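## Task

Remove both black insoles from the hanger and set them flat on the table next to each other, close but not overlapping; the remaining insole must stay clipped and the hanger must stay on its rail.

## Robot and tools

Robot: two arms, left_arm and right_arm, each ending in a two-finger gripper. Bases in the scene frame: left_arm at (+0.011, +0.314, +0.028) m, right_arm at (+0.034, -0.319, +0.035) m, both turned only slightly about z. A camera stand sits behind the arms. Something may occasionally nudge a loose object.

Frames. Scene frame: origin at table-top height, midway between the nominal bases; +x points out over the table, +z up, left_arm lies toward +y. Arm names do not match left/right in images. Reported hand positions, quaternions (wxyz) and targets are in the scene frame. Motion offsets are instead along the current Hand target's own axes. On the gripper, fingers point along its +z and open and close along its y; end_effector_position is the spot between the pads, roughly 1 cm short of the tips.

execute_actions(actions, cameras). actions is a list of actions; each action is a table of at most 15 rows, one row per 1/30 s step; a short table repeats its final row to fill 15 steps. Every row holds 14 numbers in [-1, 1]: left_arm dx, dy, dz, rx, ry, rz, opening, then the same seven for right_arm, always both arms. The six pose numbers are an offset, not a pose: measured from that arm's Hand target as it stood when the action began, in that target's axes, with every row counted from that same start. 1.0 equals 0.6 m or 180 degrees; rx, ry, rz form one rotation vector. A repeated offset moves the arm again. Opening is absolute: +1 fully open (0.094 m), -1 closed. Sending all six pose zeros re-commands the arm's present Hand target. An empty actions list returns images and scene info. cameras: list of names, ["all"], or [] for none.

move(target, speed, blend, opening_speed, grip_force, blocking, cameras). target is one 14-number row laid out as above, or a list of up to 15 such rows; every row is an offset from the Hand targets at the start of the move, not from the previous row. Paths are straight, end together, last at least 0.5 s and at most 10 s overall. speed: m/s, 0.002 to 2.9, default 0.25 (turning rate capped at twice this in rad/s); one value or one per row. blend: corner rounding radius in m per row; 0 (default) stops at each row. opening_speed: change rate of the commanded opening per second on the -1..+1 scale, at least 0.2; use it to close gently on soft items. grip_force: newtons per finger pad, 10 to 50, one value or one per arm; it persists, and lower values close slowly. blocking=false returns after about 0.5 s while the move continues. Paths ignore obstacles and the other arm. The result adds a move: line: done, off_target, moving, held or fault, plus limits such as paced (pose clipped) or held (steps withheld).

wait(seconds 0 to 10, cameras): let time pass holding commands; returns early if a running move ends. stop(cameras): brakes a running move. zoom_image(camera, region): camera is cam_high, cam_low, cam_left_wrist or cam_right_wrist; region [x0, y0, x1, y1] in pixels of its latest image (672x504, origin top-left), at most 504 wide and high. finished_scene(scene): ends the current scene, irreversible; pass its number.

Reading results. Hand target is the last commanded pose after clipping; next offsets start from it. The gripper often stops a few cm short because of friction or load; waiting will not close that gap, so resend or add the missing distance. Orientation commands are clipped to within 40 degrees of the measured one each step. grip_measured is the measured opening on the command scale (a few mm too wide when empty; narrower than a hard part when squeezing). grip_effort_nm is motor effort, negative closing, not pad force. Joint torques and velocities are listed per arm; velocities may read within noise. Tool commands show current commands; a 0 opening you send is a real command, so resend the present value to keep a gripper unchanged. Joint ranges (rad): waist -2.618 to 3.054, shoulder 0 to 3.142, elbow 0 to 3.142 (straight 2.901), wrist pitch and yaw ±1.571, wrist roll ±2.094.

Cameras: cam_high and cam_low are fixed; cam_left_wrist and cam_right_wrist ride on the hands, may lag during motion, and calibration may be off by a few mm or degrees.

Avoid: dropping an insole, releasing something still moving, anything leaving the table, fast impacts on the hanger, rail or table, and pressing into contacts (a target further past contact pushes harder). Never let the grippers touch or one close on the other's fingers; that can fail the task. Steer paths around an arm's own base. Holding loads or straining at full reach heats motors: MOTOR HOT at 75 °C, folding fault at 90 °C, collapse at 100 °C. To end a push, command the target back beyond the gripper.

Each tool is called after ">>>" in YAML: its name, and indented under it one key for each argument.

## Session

>>> execute_actions:
  actions: []

>>> zoom_image:
  camera: "cam_high"
  region: [190, 120, 490, 420]

>>> zoom_image:
  camera: "cam_low"
  region: [230, 80, 520, 310]

Scene clock: 0.00 s.
left_arm: end_effector_position=(+0.4051, +0.3104, +0.1436) grip_measured=+1.000 grip_effort_nm=n/a end_effector_quat_wxyz=(+0.627, -0.028, +0.779, +0.020) | right_arm: end_effector_position=(+0.4401, -0.2983, +0.1610) grip_measured=+1.000 grip_effort_nm=n/a end_effector_quat_wxyz=(+0.636, +0.007, +0.771, -0.022)
Joint positions: left_arm=[-0.092 1.549 0.306 1.026 -0.136 -0.034 0.094] | right_arm=[0.088 1.574 0.358 1.024 0.157 0.006 0.094]
Joint velocities: within noise
Joint torques (N m): no reading
Heat: left arm: 26 °C; right arm: 27 °C.
Hand target: left_arm +0.4068, +0.3103, +0.1484; +0.632, -0.028, +0.774, +0.019 | right_arm +0.4403, -0.2984, +0.1610; +0.635, +0.007, +0.772, -0.022
Tool commands: left_gripper/opening=+1.0 right_gripper/opening=+1.0
camera_calibration:
cam_left_wrist: T_world_to_cam=[[0.0599874, -0.998159, -0.00893936, 0.288839], [-0.603176, -0.0291112, -0.797076, 0.404079], [0.795349, 0.0532065, -0.603812, -0.163877], [0, 0, 0, 1]] pos_world=[0.356744, 0.30879, 0.225713]
cam_right_wrist: T_world_to_cam=[[-0.0502298, -0.998544, 0.019671, -0.279314], [-0.594701, 0.0140802, -0.803823, 0.43521], [0.802376, -0.0520743, -0.594543, -0.185124], [0, 0, 0, 1]] pos_world=[0.393329, -0.294676, 0.245262]

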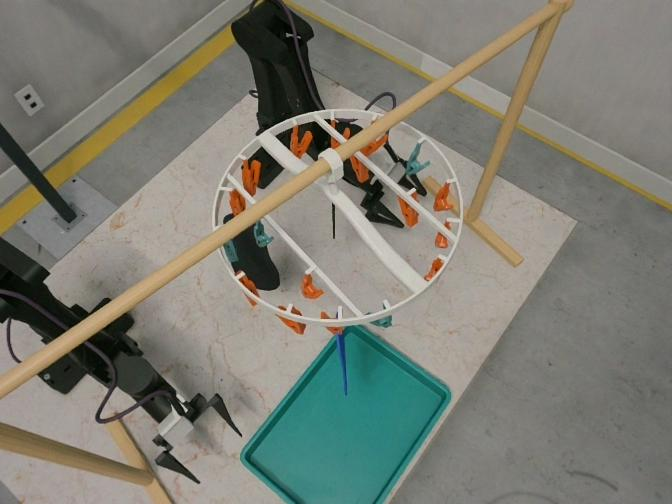

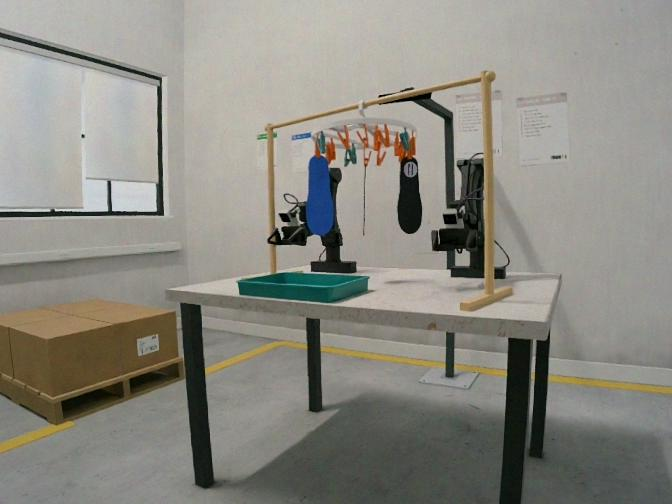

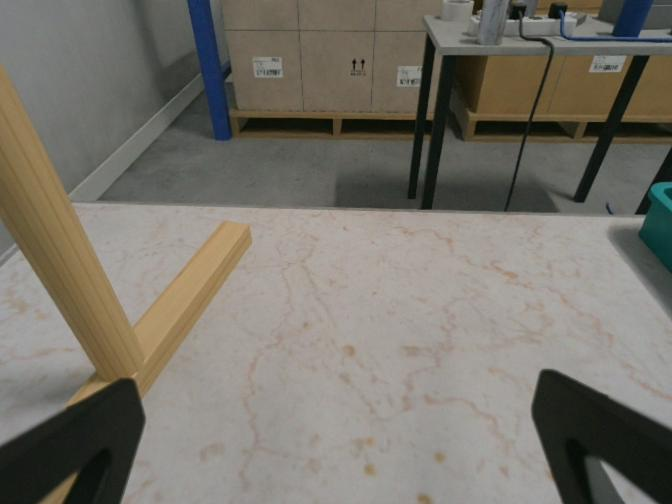

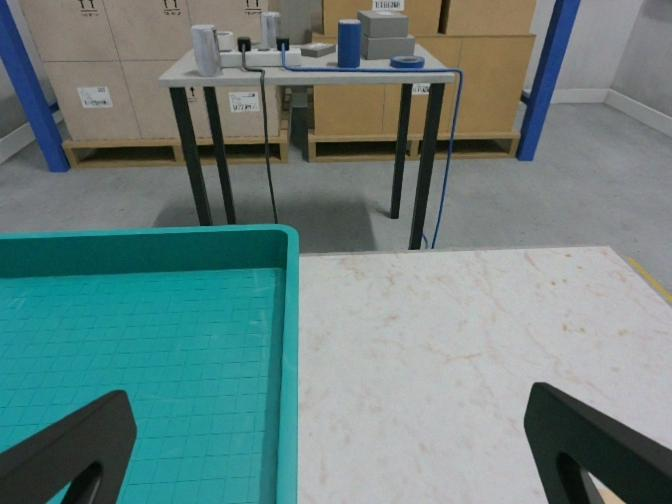

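Scaled by 1.680 from the camera's 672x504 image, which has a finer 960x720 frame.

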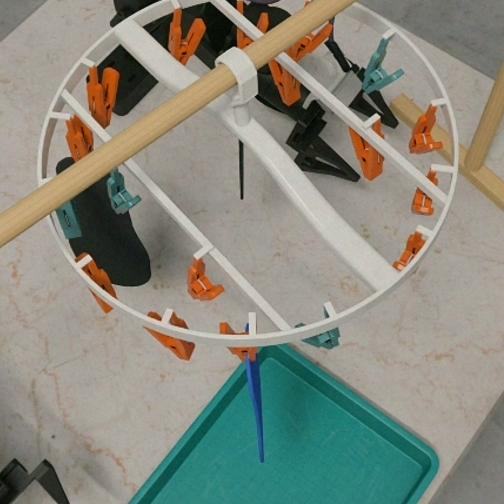

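Scaled by 1.738 from the camera's 672x504 image, which has a finer 960x720 frame.

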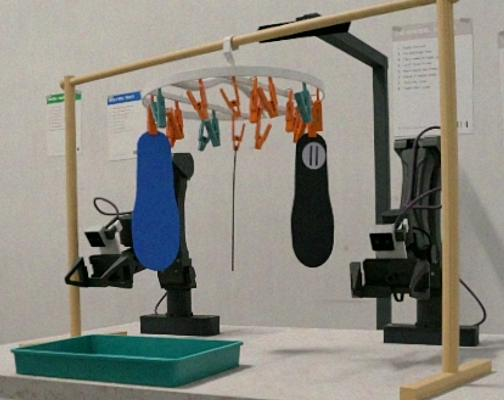

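>>> move:
  target:
    - [-0.031,-0.072,-0.145,0.149,-0.029,0.016,1,0.004,0.0875,-0.292,-0.054,-0.02,-0.003,1]
    - [-0.062,-0.143,-0.29,0.298,-0.058,0.032,1,-0.019,0.329,-0.416,-0.1628,-0.0623,-0.008,1]
  speed: 0.4
  blend: 0.04
  cameras: ["cam_low","cam_left_wrist","cam_right_wrist"]

Scene clock: 27.17 s.
left_arm: end_effector_position=(+0.2505, +0.2131, +0.2180) grip_measured=+1.000 grip_effort_nm=-0.01 end_effector_quat_wxyz=(+0.639, +0.296, +0.643, -0.302) | right_arm: end_effector_position=(+0.2055, -0.0921, +0.2114) grip_measured=+1.000 grip_effort_nm=0.00 end_effector_quat_wxyz=(+0.686, -0.168, +0.688, +0.166)
Joint positions: left_arm=[0.27 0.787 0.076 0.706 1.161 -0.005 0.094] | right_arm=[1.453 1.037 0.068 0.961 1.005 0.006 0.094]
Joint torques (N m): left_arm=[0.68 -0.8 6.9 1.35 0.1 0.02] | right_arm=[0.36 -0.65 8.55 1.3 0.11 -0.05]
Heat: left arm: 30 °C; right arm: 29 °C.
Hand target: left_arm +0.2499, +0.2141, +0.2203; +0.640, +0.299, +0.642, -0.299 | right_arm +0.2055, -0.0903, +0.2152; +0.688, -0.165, +0.687, +0.165
Off the commanded pose: left_arm 0.003 m, 1 deg | right_arm 0.004 m, 0 deg.
move: done
camera_calibration:
cam_left_wrist: T_world_to_cam=[[-0.768578, -0.639744, -0.00394813, 0.331791], [-0.266901, 0.326246, -0.906823, 0.231306], [0.581423, -0.69591, -0.421494, 0.182657], [0, 0, 0, 1]] pos_world=[0.210542, 0.263911, 0.288052]
cam_right_wrist: T_world_to_cam=[[0.449571, -0.893226, -0.00565568, -0.173812], [-0.391978, -0.19159, -0.899804, 0.292964], [0.802645, 0.406743, -0.436258, 0.0525696], [0, 0, 0, 1]] pos_world=[0.150782, -0.120507, 0.285561]
Images, in order (width x height): cam_low 672x504, cam_left_wrist 672x504, cam_right_wrist 672x504.

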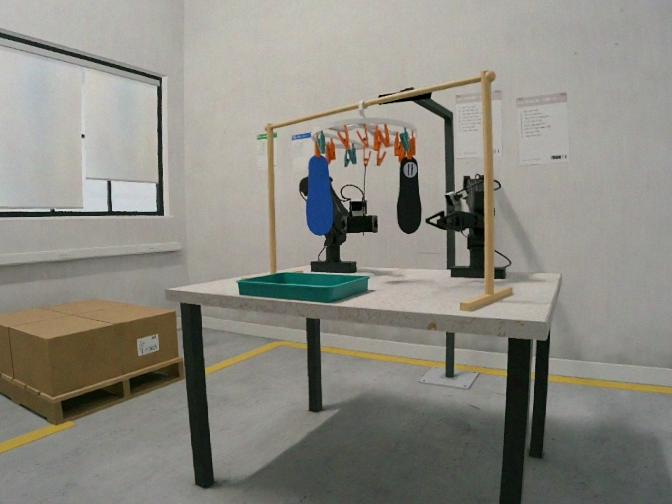

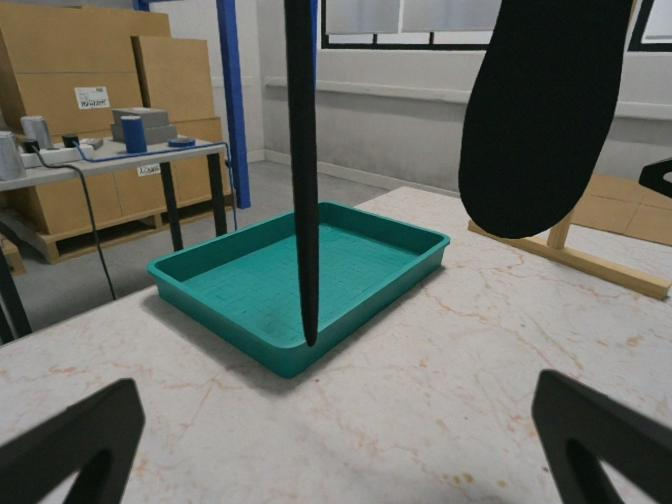

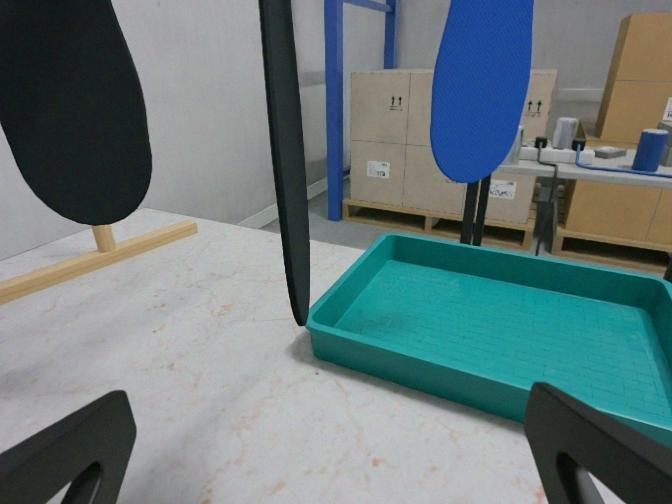

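>>> move:
  target: [0,0.02,0.1,0,0,0,1,0,0.022,0.107,0,0,0,1]
  speed: 0.18
  cameras: ["cam_low","cam_left_wrist","cam_right_wrist"]

>>> zoom_image:
  camera: "cam_low"
  region: [310, 130, 490, 270]

Scene clock: 39.40 s.
left_arm: end_effector_position=(+0.2920, +0.1775, +0.2095) grip_measured=+1.000 grip_effort_nm=-0.01 end_effector_quat_wxyz=(+0.630, +0.295, +0.652, -0.302) | right_arm: end_effector_position=(+0.2548, -0.0539, +0.2119) grip_measured=+1.000 grip_effort_nm=0.00 end_effector_quat_wxyz=(+0.686, -0.164, +0.690, +0.163)
Joint positions: left_arm=[-0.013 1.127 0.156 0.936 0.878 0.006 0.094] | right_arm=[1.219 1.372 0.222 1.142 0.781 0.005 0.094]
Joint torques (N m): left_arm=[-0.73 -0.98 8.13 1.79 -0.04 -0.07] | right_arm=[-0.42 -2.65 8.32 1.43 -0.09 -0.08]
Heat: left arm: 29 °C; right arm: 29 °C.
Hand target: left_arm +0.2977, +0.1759, +0.2201; +0.640, +0.299, +0.642, -0.299 | right_arm +0.2567, -0.0494, +0.2152; +0.688, -0.166, +0.687, +0.165
Off the commanded pose: left_arm 0.012 m, 2 deg | right_arm 0.006 m, 0 deg.
move: off_target (left_arm)
camera_calibration:
cam_left_wrist: T_world_to_cam=[[-0.76836, -0.63997, 0.00775771, 0.338354], [-0.28702, 0.333717, -0.897915, 0.248987], [0.57205, -0.692149, -0.4401, 0.136071], [0, 0, 0, 1]] pos_world=[0.253603, 0.227626, 0.280829]
cam_right_wrist: T_world_to_cam=[[0.4407, -0.897631, -0.00649417, -0.159738], [-0.394909, -0.187377, -0.899409, 0.320934], [0.806121, 0.398934, -0.437059, -0.00355715], [0, 0, 0, 1]] pos_world=[0.200004, -0.0818308, 0.286059]
Images, in order (width x height): cam_low 672x504, cam_left_wrist 672x504, cam_right_wrist 672x504.

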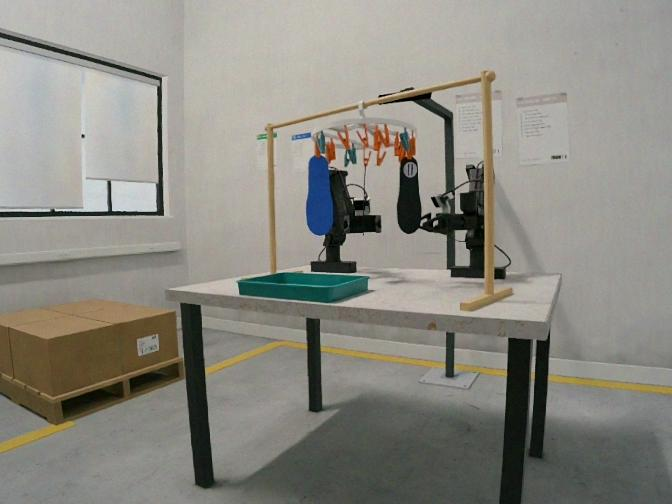

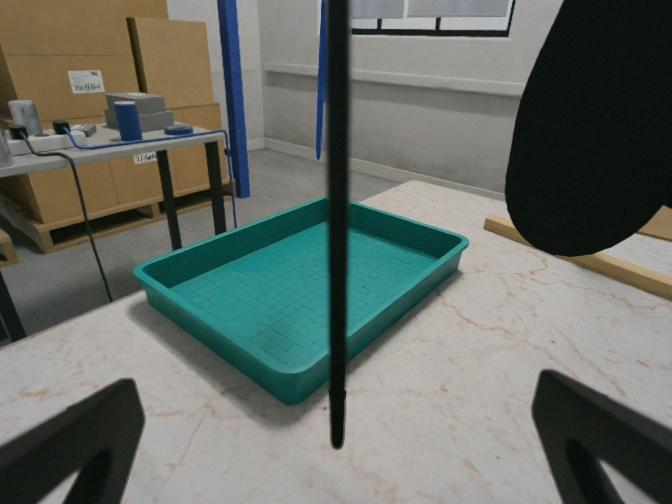

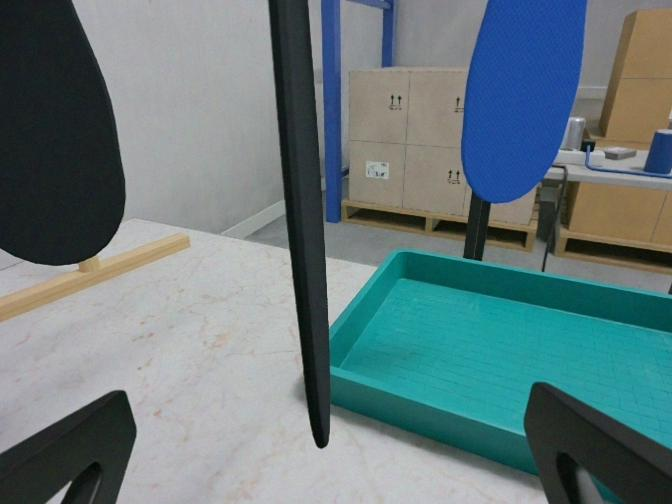

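Scaled by 2.800 from the camera's 672x504 image, which has a finer 960x720 frame.

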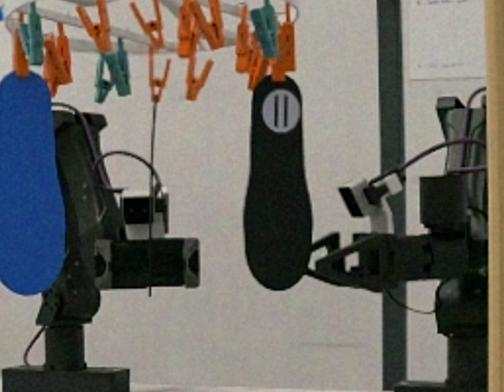

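>>> move:
  target:
    - [0,0,0.035,0,0,0,1,0,0,0.035,0,0,0,1]
    - [0,0,0.035,0,0,0,-1,0,0,0.035,0,0,0,-1]
    - [0.217,0,0.035,0,0,0,-1,0.217,0,0.035,0,0,0,-1]
  speed: [0.15,0.15,0.13]
  opening_speed: 1.6
  cameras: ["cam_low","cam_high","cam_left_wrist","cam_right_wrist"]

>>> zoom_image:
  camera: "cam_low"
  region: [310, 130, 490, 290]

Scene clock: 51.67 s.
left_arm: end_effector_position=(+0.3081, +0.1588, +0.0917) grip_measured=-0.956 grip_effort_nm=-1.04 end_effector_quat_wxyz=(+0.579, +0.332, +0.686, -0.289) | right_arm: end_effector_position=(+0.2756, -0.0407, +0.0900) grip_measured=-0.973 grip_effort_nm=-1.03 end_effector_quat_wxyz=(+0.633, -0.164, +0.744, +0.139)
Joint positions: left_arm=[-0.098 1.965 0.149 1.576 0.819 0.164 0.002] | right_arm=[1.16 2.062 0.272 1.571 0.744 0.149 0.001]
Joint torques (N m): left_arm=[0.79 -3.17 2.76 1.78 0.21 0.04] | right_arm=[0.53 -5.14 3.74 1.43 0.12 0.09]
Heat: left arm: 30 °C; right arm: 30 °C.
Hand target: left_arm +0.3109, +0.1599, +0.0899; +0.640, +0.298, +0.642, -0.299 | right_arm +0.2756, -0.0400, +0.0850; +0.688, -0.165, +0.687, +0.165
Off the commanded pose: left_arm 0.004 m, 9 deg | right_arm 0.005 m, 9 deg.
joint read past its limit (right arm) — joint 4 (wrist pitch), upper limit.
joint sent to its limit (left arm) — joint 4 (wrist pitch), upper limit. The joint targets are off in orientation, not in position.
joint sent to its limit (right arm) — joint 4 (wrist pitch), upper limit. The joint targets are off in orientation, not in position.
move: off_target (left_arm, right_arm); target 2's new opening was sent with left_arm's hand 0.014 m and 2 deg from that target
camera_calibration:
cam_left_wrist: T_world_to_cam=[[-0.793874, -0.60808, -0.00134402, 0.343378], [-0.34029, 0.446092, -0.827771, 0.146116], [0.503951, -0.656689, -0.561064, 0.0885725], [0, 0, 0, 1]] pos_world=[0.277684, 0.201785, 0.171107]
cam_right_wrist: T_world_to_cam=[[0.409349, -0.912366, -0.00455223, -0.149845], [-0.522504, -0.230335, -0.820936, 0.248376], [0.747946, 0.338428, -0.571002, -0.0531426], [0, 0, 0, 1]] pos_world=[0.230864, -0.0615187, 0.172874]

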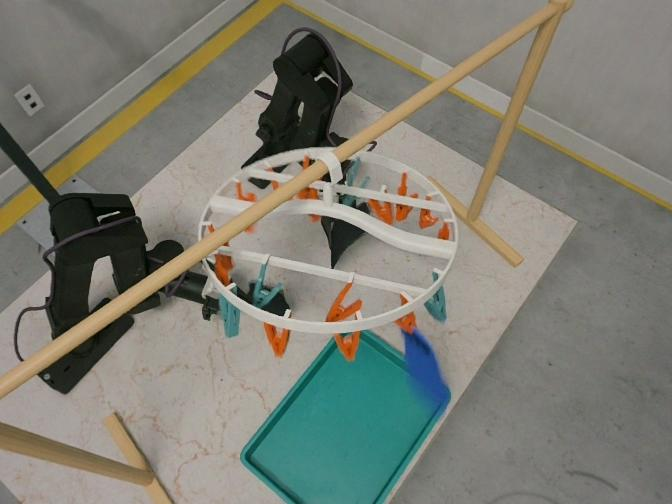

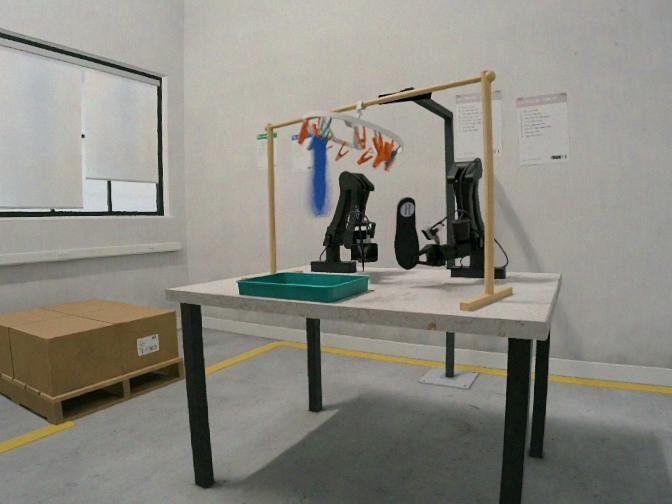

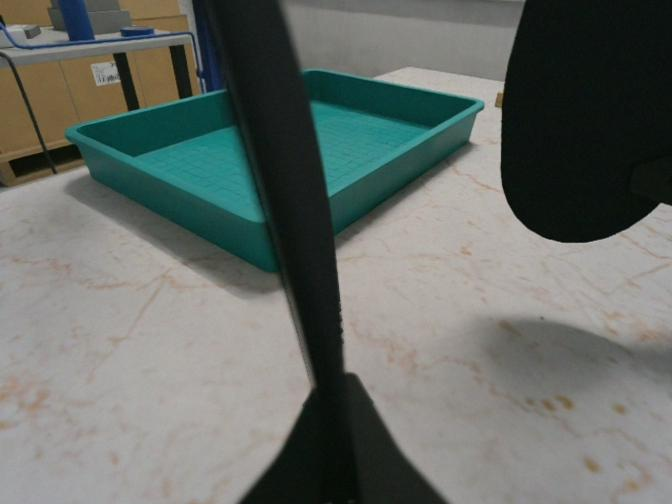

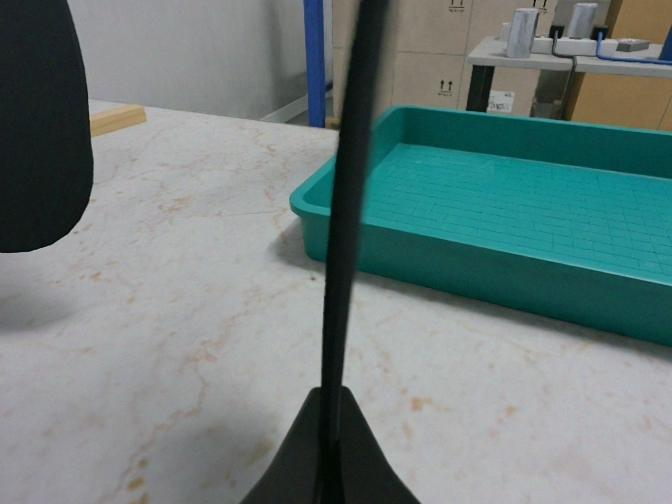

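Scaled by 2.800 from the camera's 672x504 image, which has a finer 960x720 frame.

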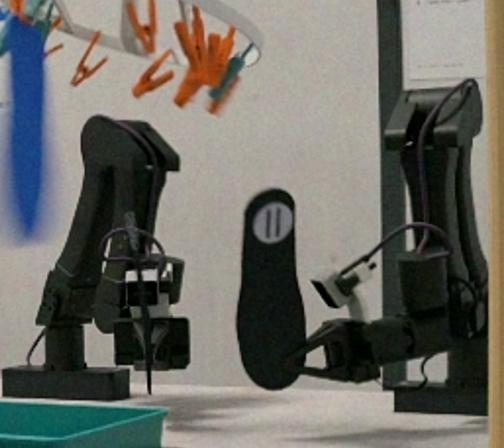

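>>> move:
  target:
    - [-0.033,0.119,-0.118,0,0,0,-1,-0.042,-0.055,-0.076,0,0,0,-1]
    - [-0.067,0.252,-0.073,-0.174,0.3895,0.327,-1,-0.042,-0.055,-0.076,0,0,0,-1]
    - [0.083,0.252,-0.073,-0.174,0.3895,0.327,-1,-0.042,-0.055,-0.076,0,0,0,-1]
  speed: [0.3,0.35,0.15]
  blend: [0.03,0.01,0]
  cameras: ["cam_low","cam_high","cam_right_wrist"]

>>> zoom_image:
  camera: "cam_low"
  region: [330, 180, 510, 320]

Scene clock: 71.63 s.
left_arm: end_effector_position=(+0.4030, +0.2906, +0.0479) grip_measured=-0.956 grip_effort_nm=-1.04 end_effector_quat_wxyz=(+0.294, +0.493, +0.710, +0.409) | right_arm: end_effector_position=(+0.2511, -0.0875, +0.1091) grip_measured=-0.973 grip_effort_nm=-1.03 end_effector_quat_wxyz=(+0.632, -0.167, +0.744, +0.138)
Joint positions: left_arm=[-0.323 1.815 0.474 0.725 -0.55 1.199 0.002] | right_arm=[1.189 1.858 0.057 1.571 0.769 0.155 0.001]
Joint torques (N m): left_arm=[-0.69 -3.97 3.07 1.82 -0.25 -0.02] | right_arm=[0.54 -6.19 1.95 1.41 0.16 0.01]
Heat: left arm: 30 °C; right arm: 31 °C.
Hand target: left_arm +0.3984, +0.2907, +0.0399; +0.286, +0.497, +0.710, +0.410 | right_arm +0.2499, -0.0900, +0.1103; +0.688, -0.165, +0.687, +0.165
Off the commanded pose: left_arm 0.009 m, 1 deg | right_arm 0.003 m, 10 deg.
joint read past its limit (right arm) — joint 4 (wrist pitch), upper limit.
joint sent to its limit (right arm) — joint 4 (wrist pitch), upper limit. The joint targets are off in orientation, not in position.
move: off_target (right_arm)
camera_calibration:
cam_right_wrist: T_world_to_cam=[[0.41245, -0.91098, 0.000739571, -0.183733], [-0.522464, -0.237213, -0.819, 0.239592], [0.746268, 0.33741, -0.573793, -0.00750003], [0, 0, 0, 1]] pos_world=[0.206556, -0.108012, 0.192058]
Images, in order (width x height): cam_high 672x504, cam_low 672x504, cam_right_wrist 672x504.

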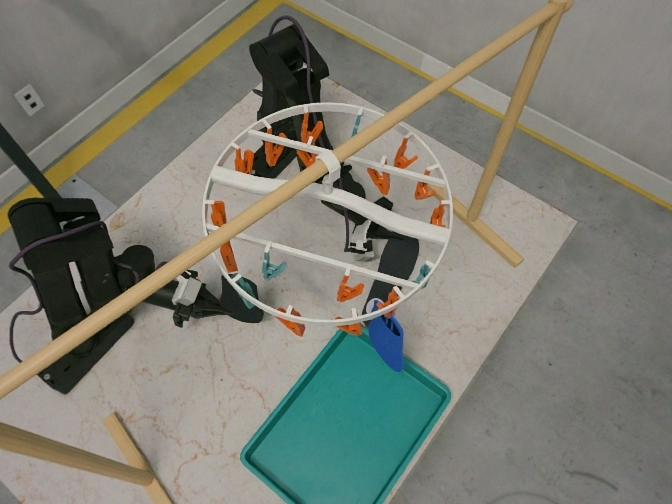

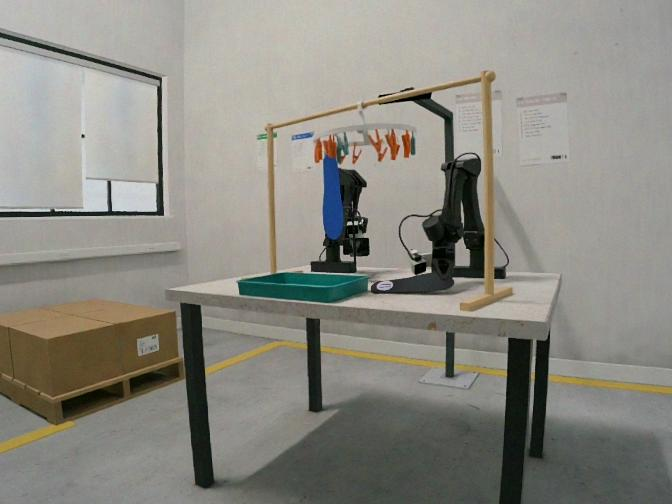

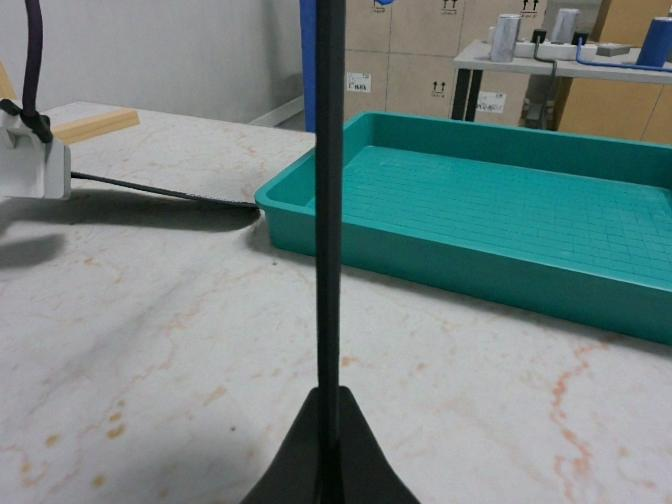

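Scaled by 2.800 from the camera's 672x504 image, which has a finer 960x720 frame.

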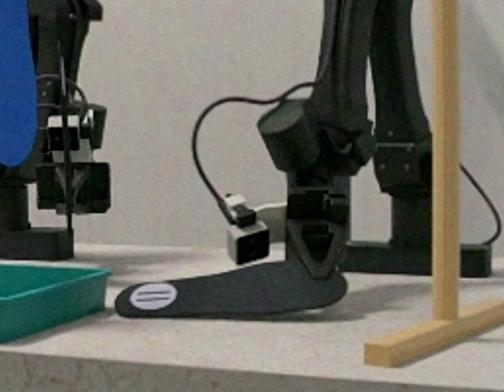

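>>> move:
  target:
    - [0.033,-0.02,0.012,0,0,0,-1,0,0,0,0,0,0,-1]
    - [0.033,-0.02,0.012,0,0,0,-0.6,0,0,0,0,0,0,-1]
    - [0.033,-0.02,-0.123,0,0,0,-0.6,0,0,0,0,0,0,-1]
    - [0.258,0.263,-0.245,0,0,0,-0.6,0,0,0,0,0,0,-1]
  speed: [0.12,0.12,0.12,0.35]
  blend: [0,0,0.02,0]
  opening_speed: 1.0
  cameras: ["cam_low","cam_high","cam_right_wrist"]

>>> zoom_image:
  camera: "cam_high"
  region: [210, 120, 530, 400]

>>> zoom_image:
  camera: "cam_low"
  region: [330, 180, 510, 320]

Scene clock: 79.57 s.
left_arm: end_effector_position=(+0.2981, +0.4181, +0.2363) grip_measured=-0.602 grip_effort_nm=0.08 end_effector_quat_wxyz=(+0.278, +0.500, +0.714, +0.404) | right_arm: end_effector_position=(+0.2511, -0.0875, +0.1091) grip_measured=-0.973 grip_effort_nm=-1.03 end_effector_quat_wxyz=(+0.632, -0.167, +0.744, +0.138)
Joint positions: left_arm=[0.316 0.822 0.688 -0.411 -0.018 1.568 0.019] | right_arm=[1.189 1.858 0.057 1.571 0.769 0.155 0.001]
Joint torques (N m): left_arm=[0.65 -0.46 10.54 1.59 0.08 -0.01] | right_arm=[0.47 -6.17 1.91 1.41 0.17 0]
Heat: left arm: 30 °C; right arm: 31 °C.
Hand target: left_arm +0.3003, +0.4192, +0.2506; +0.286, +0.497, +0.710, +0.410 | right_arm +0.2499, -0.0900, +0.1103; +0.688, -0.165, +0.687, +0.165
Off the commanded pose: left_arm 0.014 m, 1 deg | right_arm 0.003 m, 10 deg.
joint read past its limit (right arm) — joint 4 (wrist pitch), upper limit.
joint sent to its limit (right arm) — joint 4 (wrist pitch), upper limit. The joint targets are off in orientation, not in position.
move: off_target (left_arm, right_arm)
camera_calibration:
cam_right_wrist: T_world_to_cam=[[0.41245, -0.91098, 0.000739571, -0.183733], [-0.522464, -0.237213, -0.819, 0.239592], [0.746268, 0.33741, -0.573793, -0.00750003], [0, 0, 0, 1]] pos_world=[0.206556, -0.108012, 0.192058]
Images, in order (width x height): cam_high 672x504, cam_low 672x504, cam_right_wrist 672x504.

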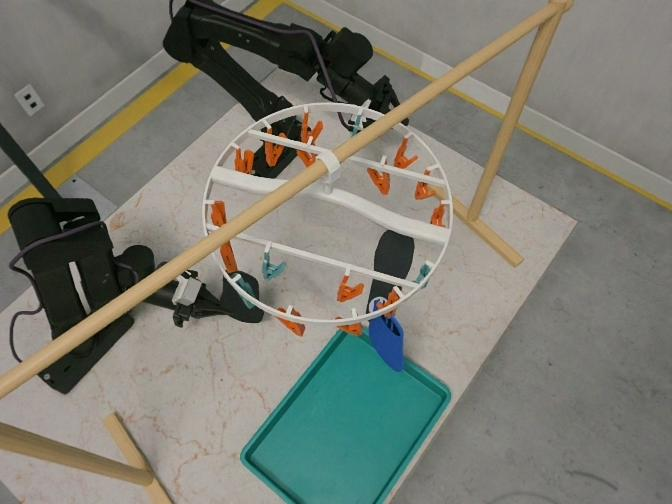

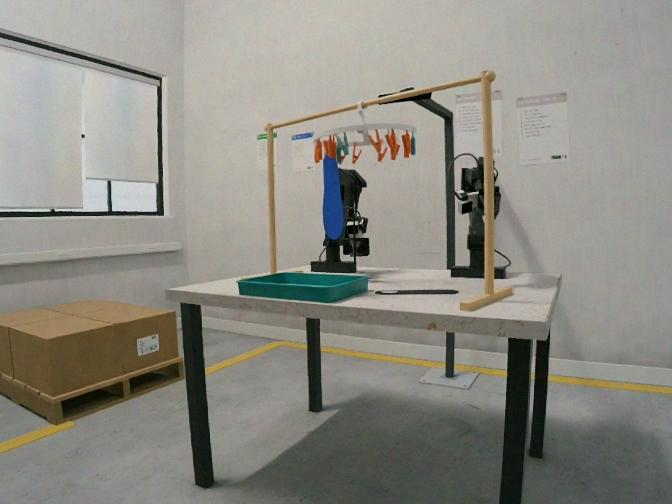

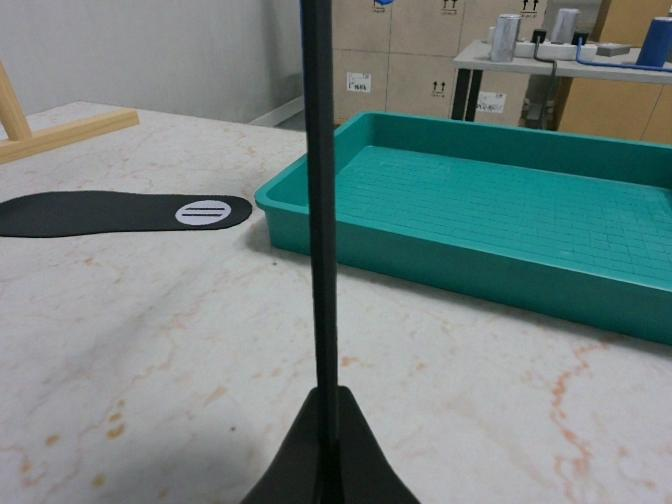

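Scaled by 1.575 from the camera's 672x504 image, which has a finer 960x720 frame.

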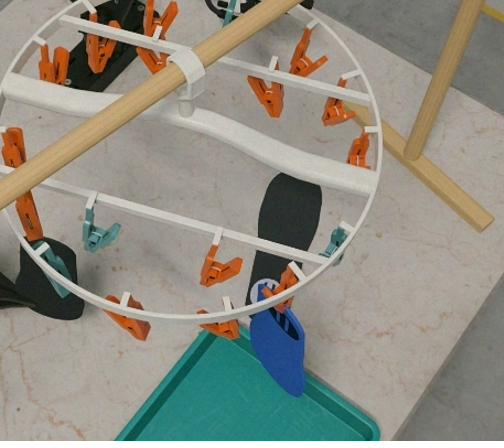

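Scaled by 2.800 from the camera's 672x504 image, which has a finer 960x720 frame.

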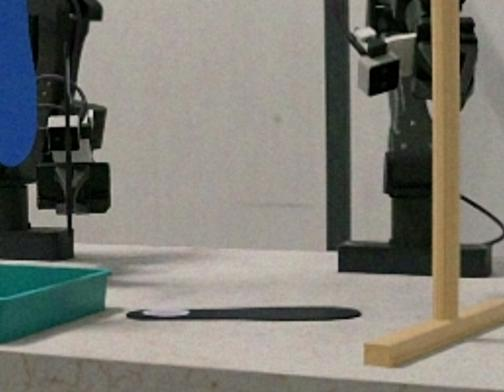

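>>> move:
  target:
    - [0,0,0,0,0,0,-0.6,-0.016,0.189,0.294,-0.1175,0.143,-0.4827,-1]
    - [0,0,0,0,0,0,-0.6,0.117,0.189,0.294,-0.1175,0.143,-0.4827,-1]
  speed: [0.3,0.15]
  blend: [0.01,0]
  cameras: ["cam_low","cam_high","cam_right_wrist"]

>>> zoom_image:
  camera: "cam_high"
  region: [210, 120, 530, 400]

>>> zoom_image:
  camera: "cam_low"
  region: [330, 180, 510, 320]

Scene clock: 96.67 s.
left_arm: end_effector_position=(+0.2981, +0.4180, +0.2362) grip_measured=-0.602 grip_effort_nm=0.08 end_effector_quat_wxyz=(+0.278, +0.500, +0.714, +0.404) | right_arm: end_effector_position=(+0.3567, +0.0960, +0.0507) grip_measured=-0.973 grip_effort_nm=-1.03 end_effector_quat_wxyz=(-0.430, +0.722, -0.471, +0.267)
Joint positions: left_arm=[0.316 0.822 0.688 -0.412 -0.018 1.568 0.019] | right_arm=[1.06 2.177 1.074 0.491 0.558 -1.192 0.001]
Joint torques (N m): left_arm=[0.66 -0.44 10.55 1.62 0.1 -0.02] | right_arm=[0.05 -9.91 5.86 1.41 0.24 -0.01]
Heat: left arm: 31 °C; right arm: 32 °C.
Hand target: left_arm +0.3003, +0.4192, +0.2506; +0.286, +0.497, +0.709, +0.410 | right_arm +0.3556, +0.0911, +0.0400; -0.420, +0.726, -0.472, +0.272
Off the commanded pose: left_arm 0.015 m, 1 deg | right_arm 0.012 m, 1 deg.
move: off_target (left_arm, right_arm)
camera_calibration:
cam_right_wrist: T_world_to_cam=[[0.444852, 0.175451, 0.87825, -0.220433], [0.0262369, -0.982756, 0.183039, 0.115556], [0.89522, -0.0583826, -0.441784, -0.203508], [0, 0, 0, 1]] pos_world=[0.277212, 0.140357, 0.0825374]
Images, in order (width x height): cam_high 672x504, cam_low 672x504, cam_right_wrist 672x504.

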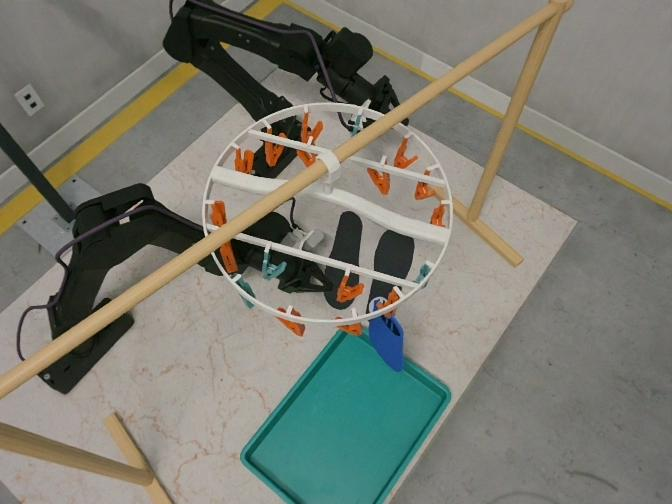

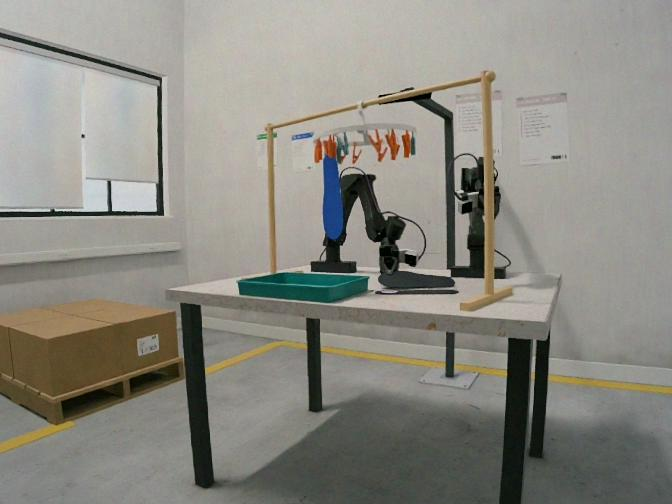

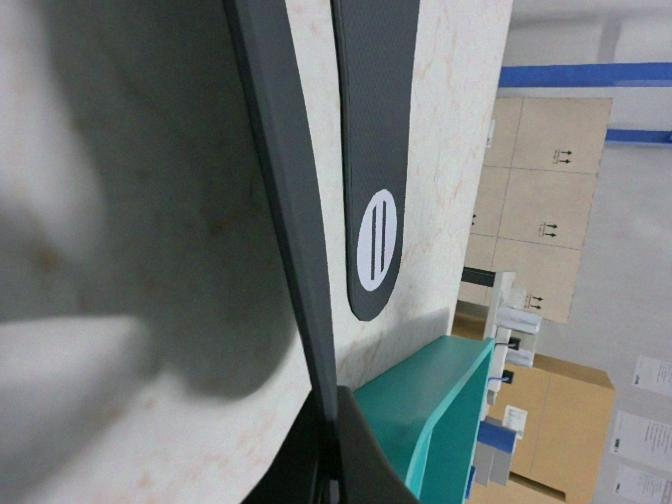

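Scaled by 1.575 from the camera's 672x504 image, which has a finer 960x720 frame.

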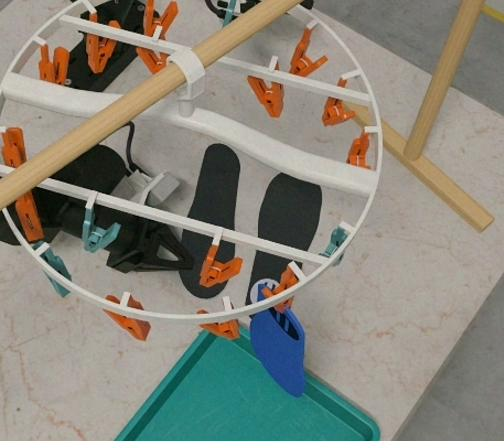

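Scaled by 2.800 from the camera's 672x504 image, which has a finer 960x720 frame.

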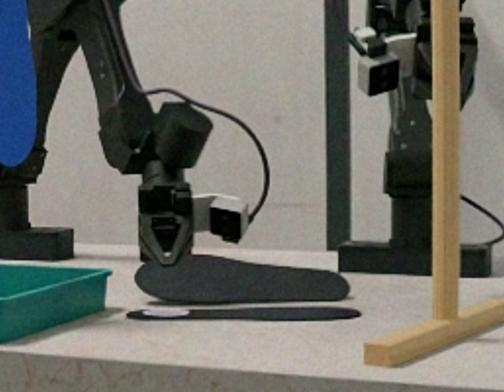

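>>> move:
  target:
    - [0,0,0,0,0,0,-0.6,0,0.019,0.04,0,0,0,-1]
    - [0,0,0,0,0,0,-0.6,0,0.019,0.04,0,0,0,-0.6]
    - [0,0,0,0,0,0,-0.6,0,0.019,-0.12,0,0,0,-0.6]
  speed: 0.12
  opening_speed: 1.0
  cameras: ["cam_low","cam_high","cam_right_wrist"]

>>> zoom_image:
  camera: "cam_high"
  region: [210, 120, 530, 400]

>>> zoom_image:
  camera: "cam_low"
  region: [330, 180, 510, 320]

Scene clock: 103.87 s.
left_arm: end_effector_position=(+0.2981, +0.4180, +0.2362) grip_measured=-0.602 grip_effort_nm=0.08 end_effector_quat_wxyz=(+0.278, +0.500, +0.714, +0.404) | right_arm: end_effector_position=(+0.2942, +0.0693, +0.0620) grip_measured=-0.602 grip_effort_nm=0.10 end_effector_quat_wxyz=(-0.422, +0.729, -0.467, +0.269)
Joint positions: left_arm=[0.316 0.822 0.688 -0.412 -0.018 1.568 0.019] | right_arm=[1.185 2.005 0.871 0.452 0.656 -1.11 0.019]
Joint torques (N m): left_arm=[0.68 -0.44 10.54 1.61 0.1 -0.02] | right_arm=[0.09 -12.1 5.09 1.15 0.34 0.07]
Heat: left arm: 32 °C; right arm: 32 °C.
Hand target: left_arm +0.3003, +0.4192, +0.2506; +0.286, +0.497, +0.709, +0.410 | right_arm +0.2933, +0.0634, +0.0660; -0.420, +0.726, -0.472, +0.272
Off the commanded pose: left_arm 0.015 m, 1 deg | right_arm 0.007 m, 1 deg.
move: off_target (left_arm)
camera_calibration:
cam_right_wrist: T_world_to_cam=[[0.448221, 0.199075, 0.871474, -0.200064], [0.0337608, -0.977962, 0.206037, 0.084861], [0.893285, -0.0629284, -0.445064, -0.14305], [0, 0, 0, 1]] pos_world=[0.214593, 0.113817, 0.0932]
Images, in order (width x height): cam_high 672x504, cam_low 672x504, cam_right_wrist 672x504.

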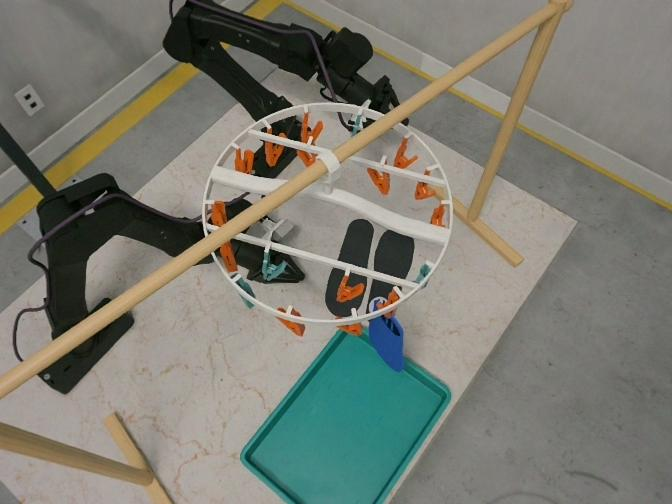

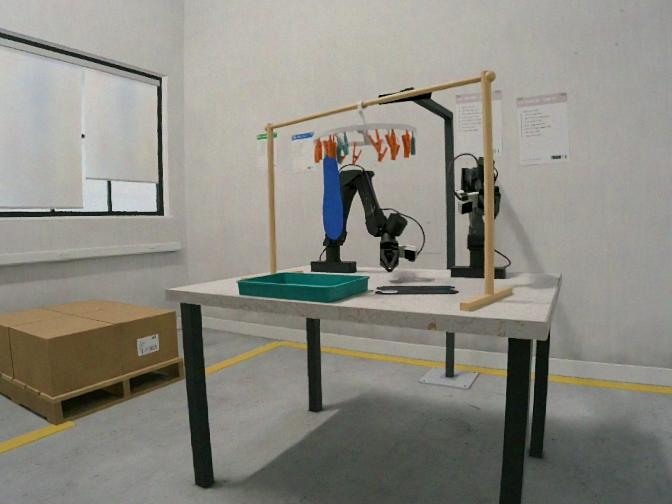

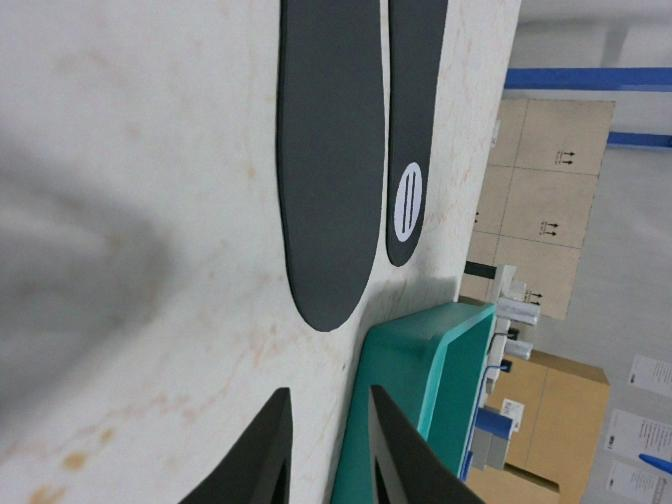

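Scaled by 1.575 from the camera's 672x504 image, which has a finer 960x720 frame.

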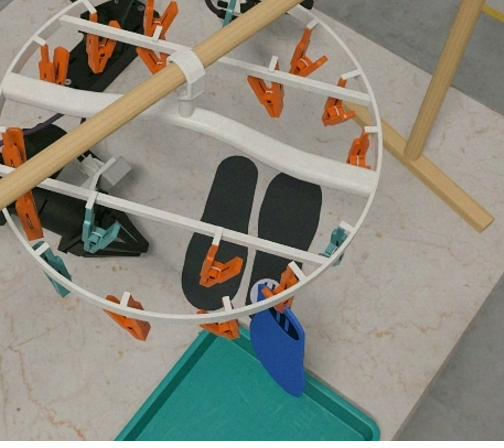

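Scaled by 2.800 from the camera's 672x504 image, which has a finer 960x720 frame.

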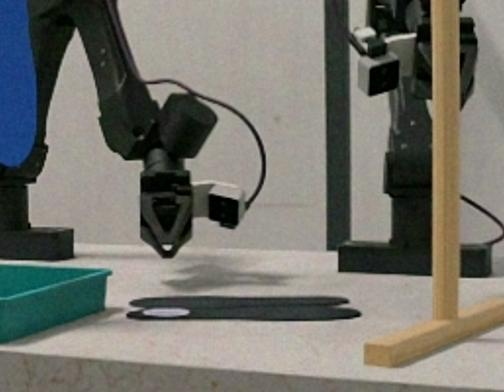

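Both insoles are flat and close together, with a visible gap between them.

>>> finished_scene:
  scene: 3

The scene is finished: the task was done.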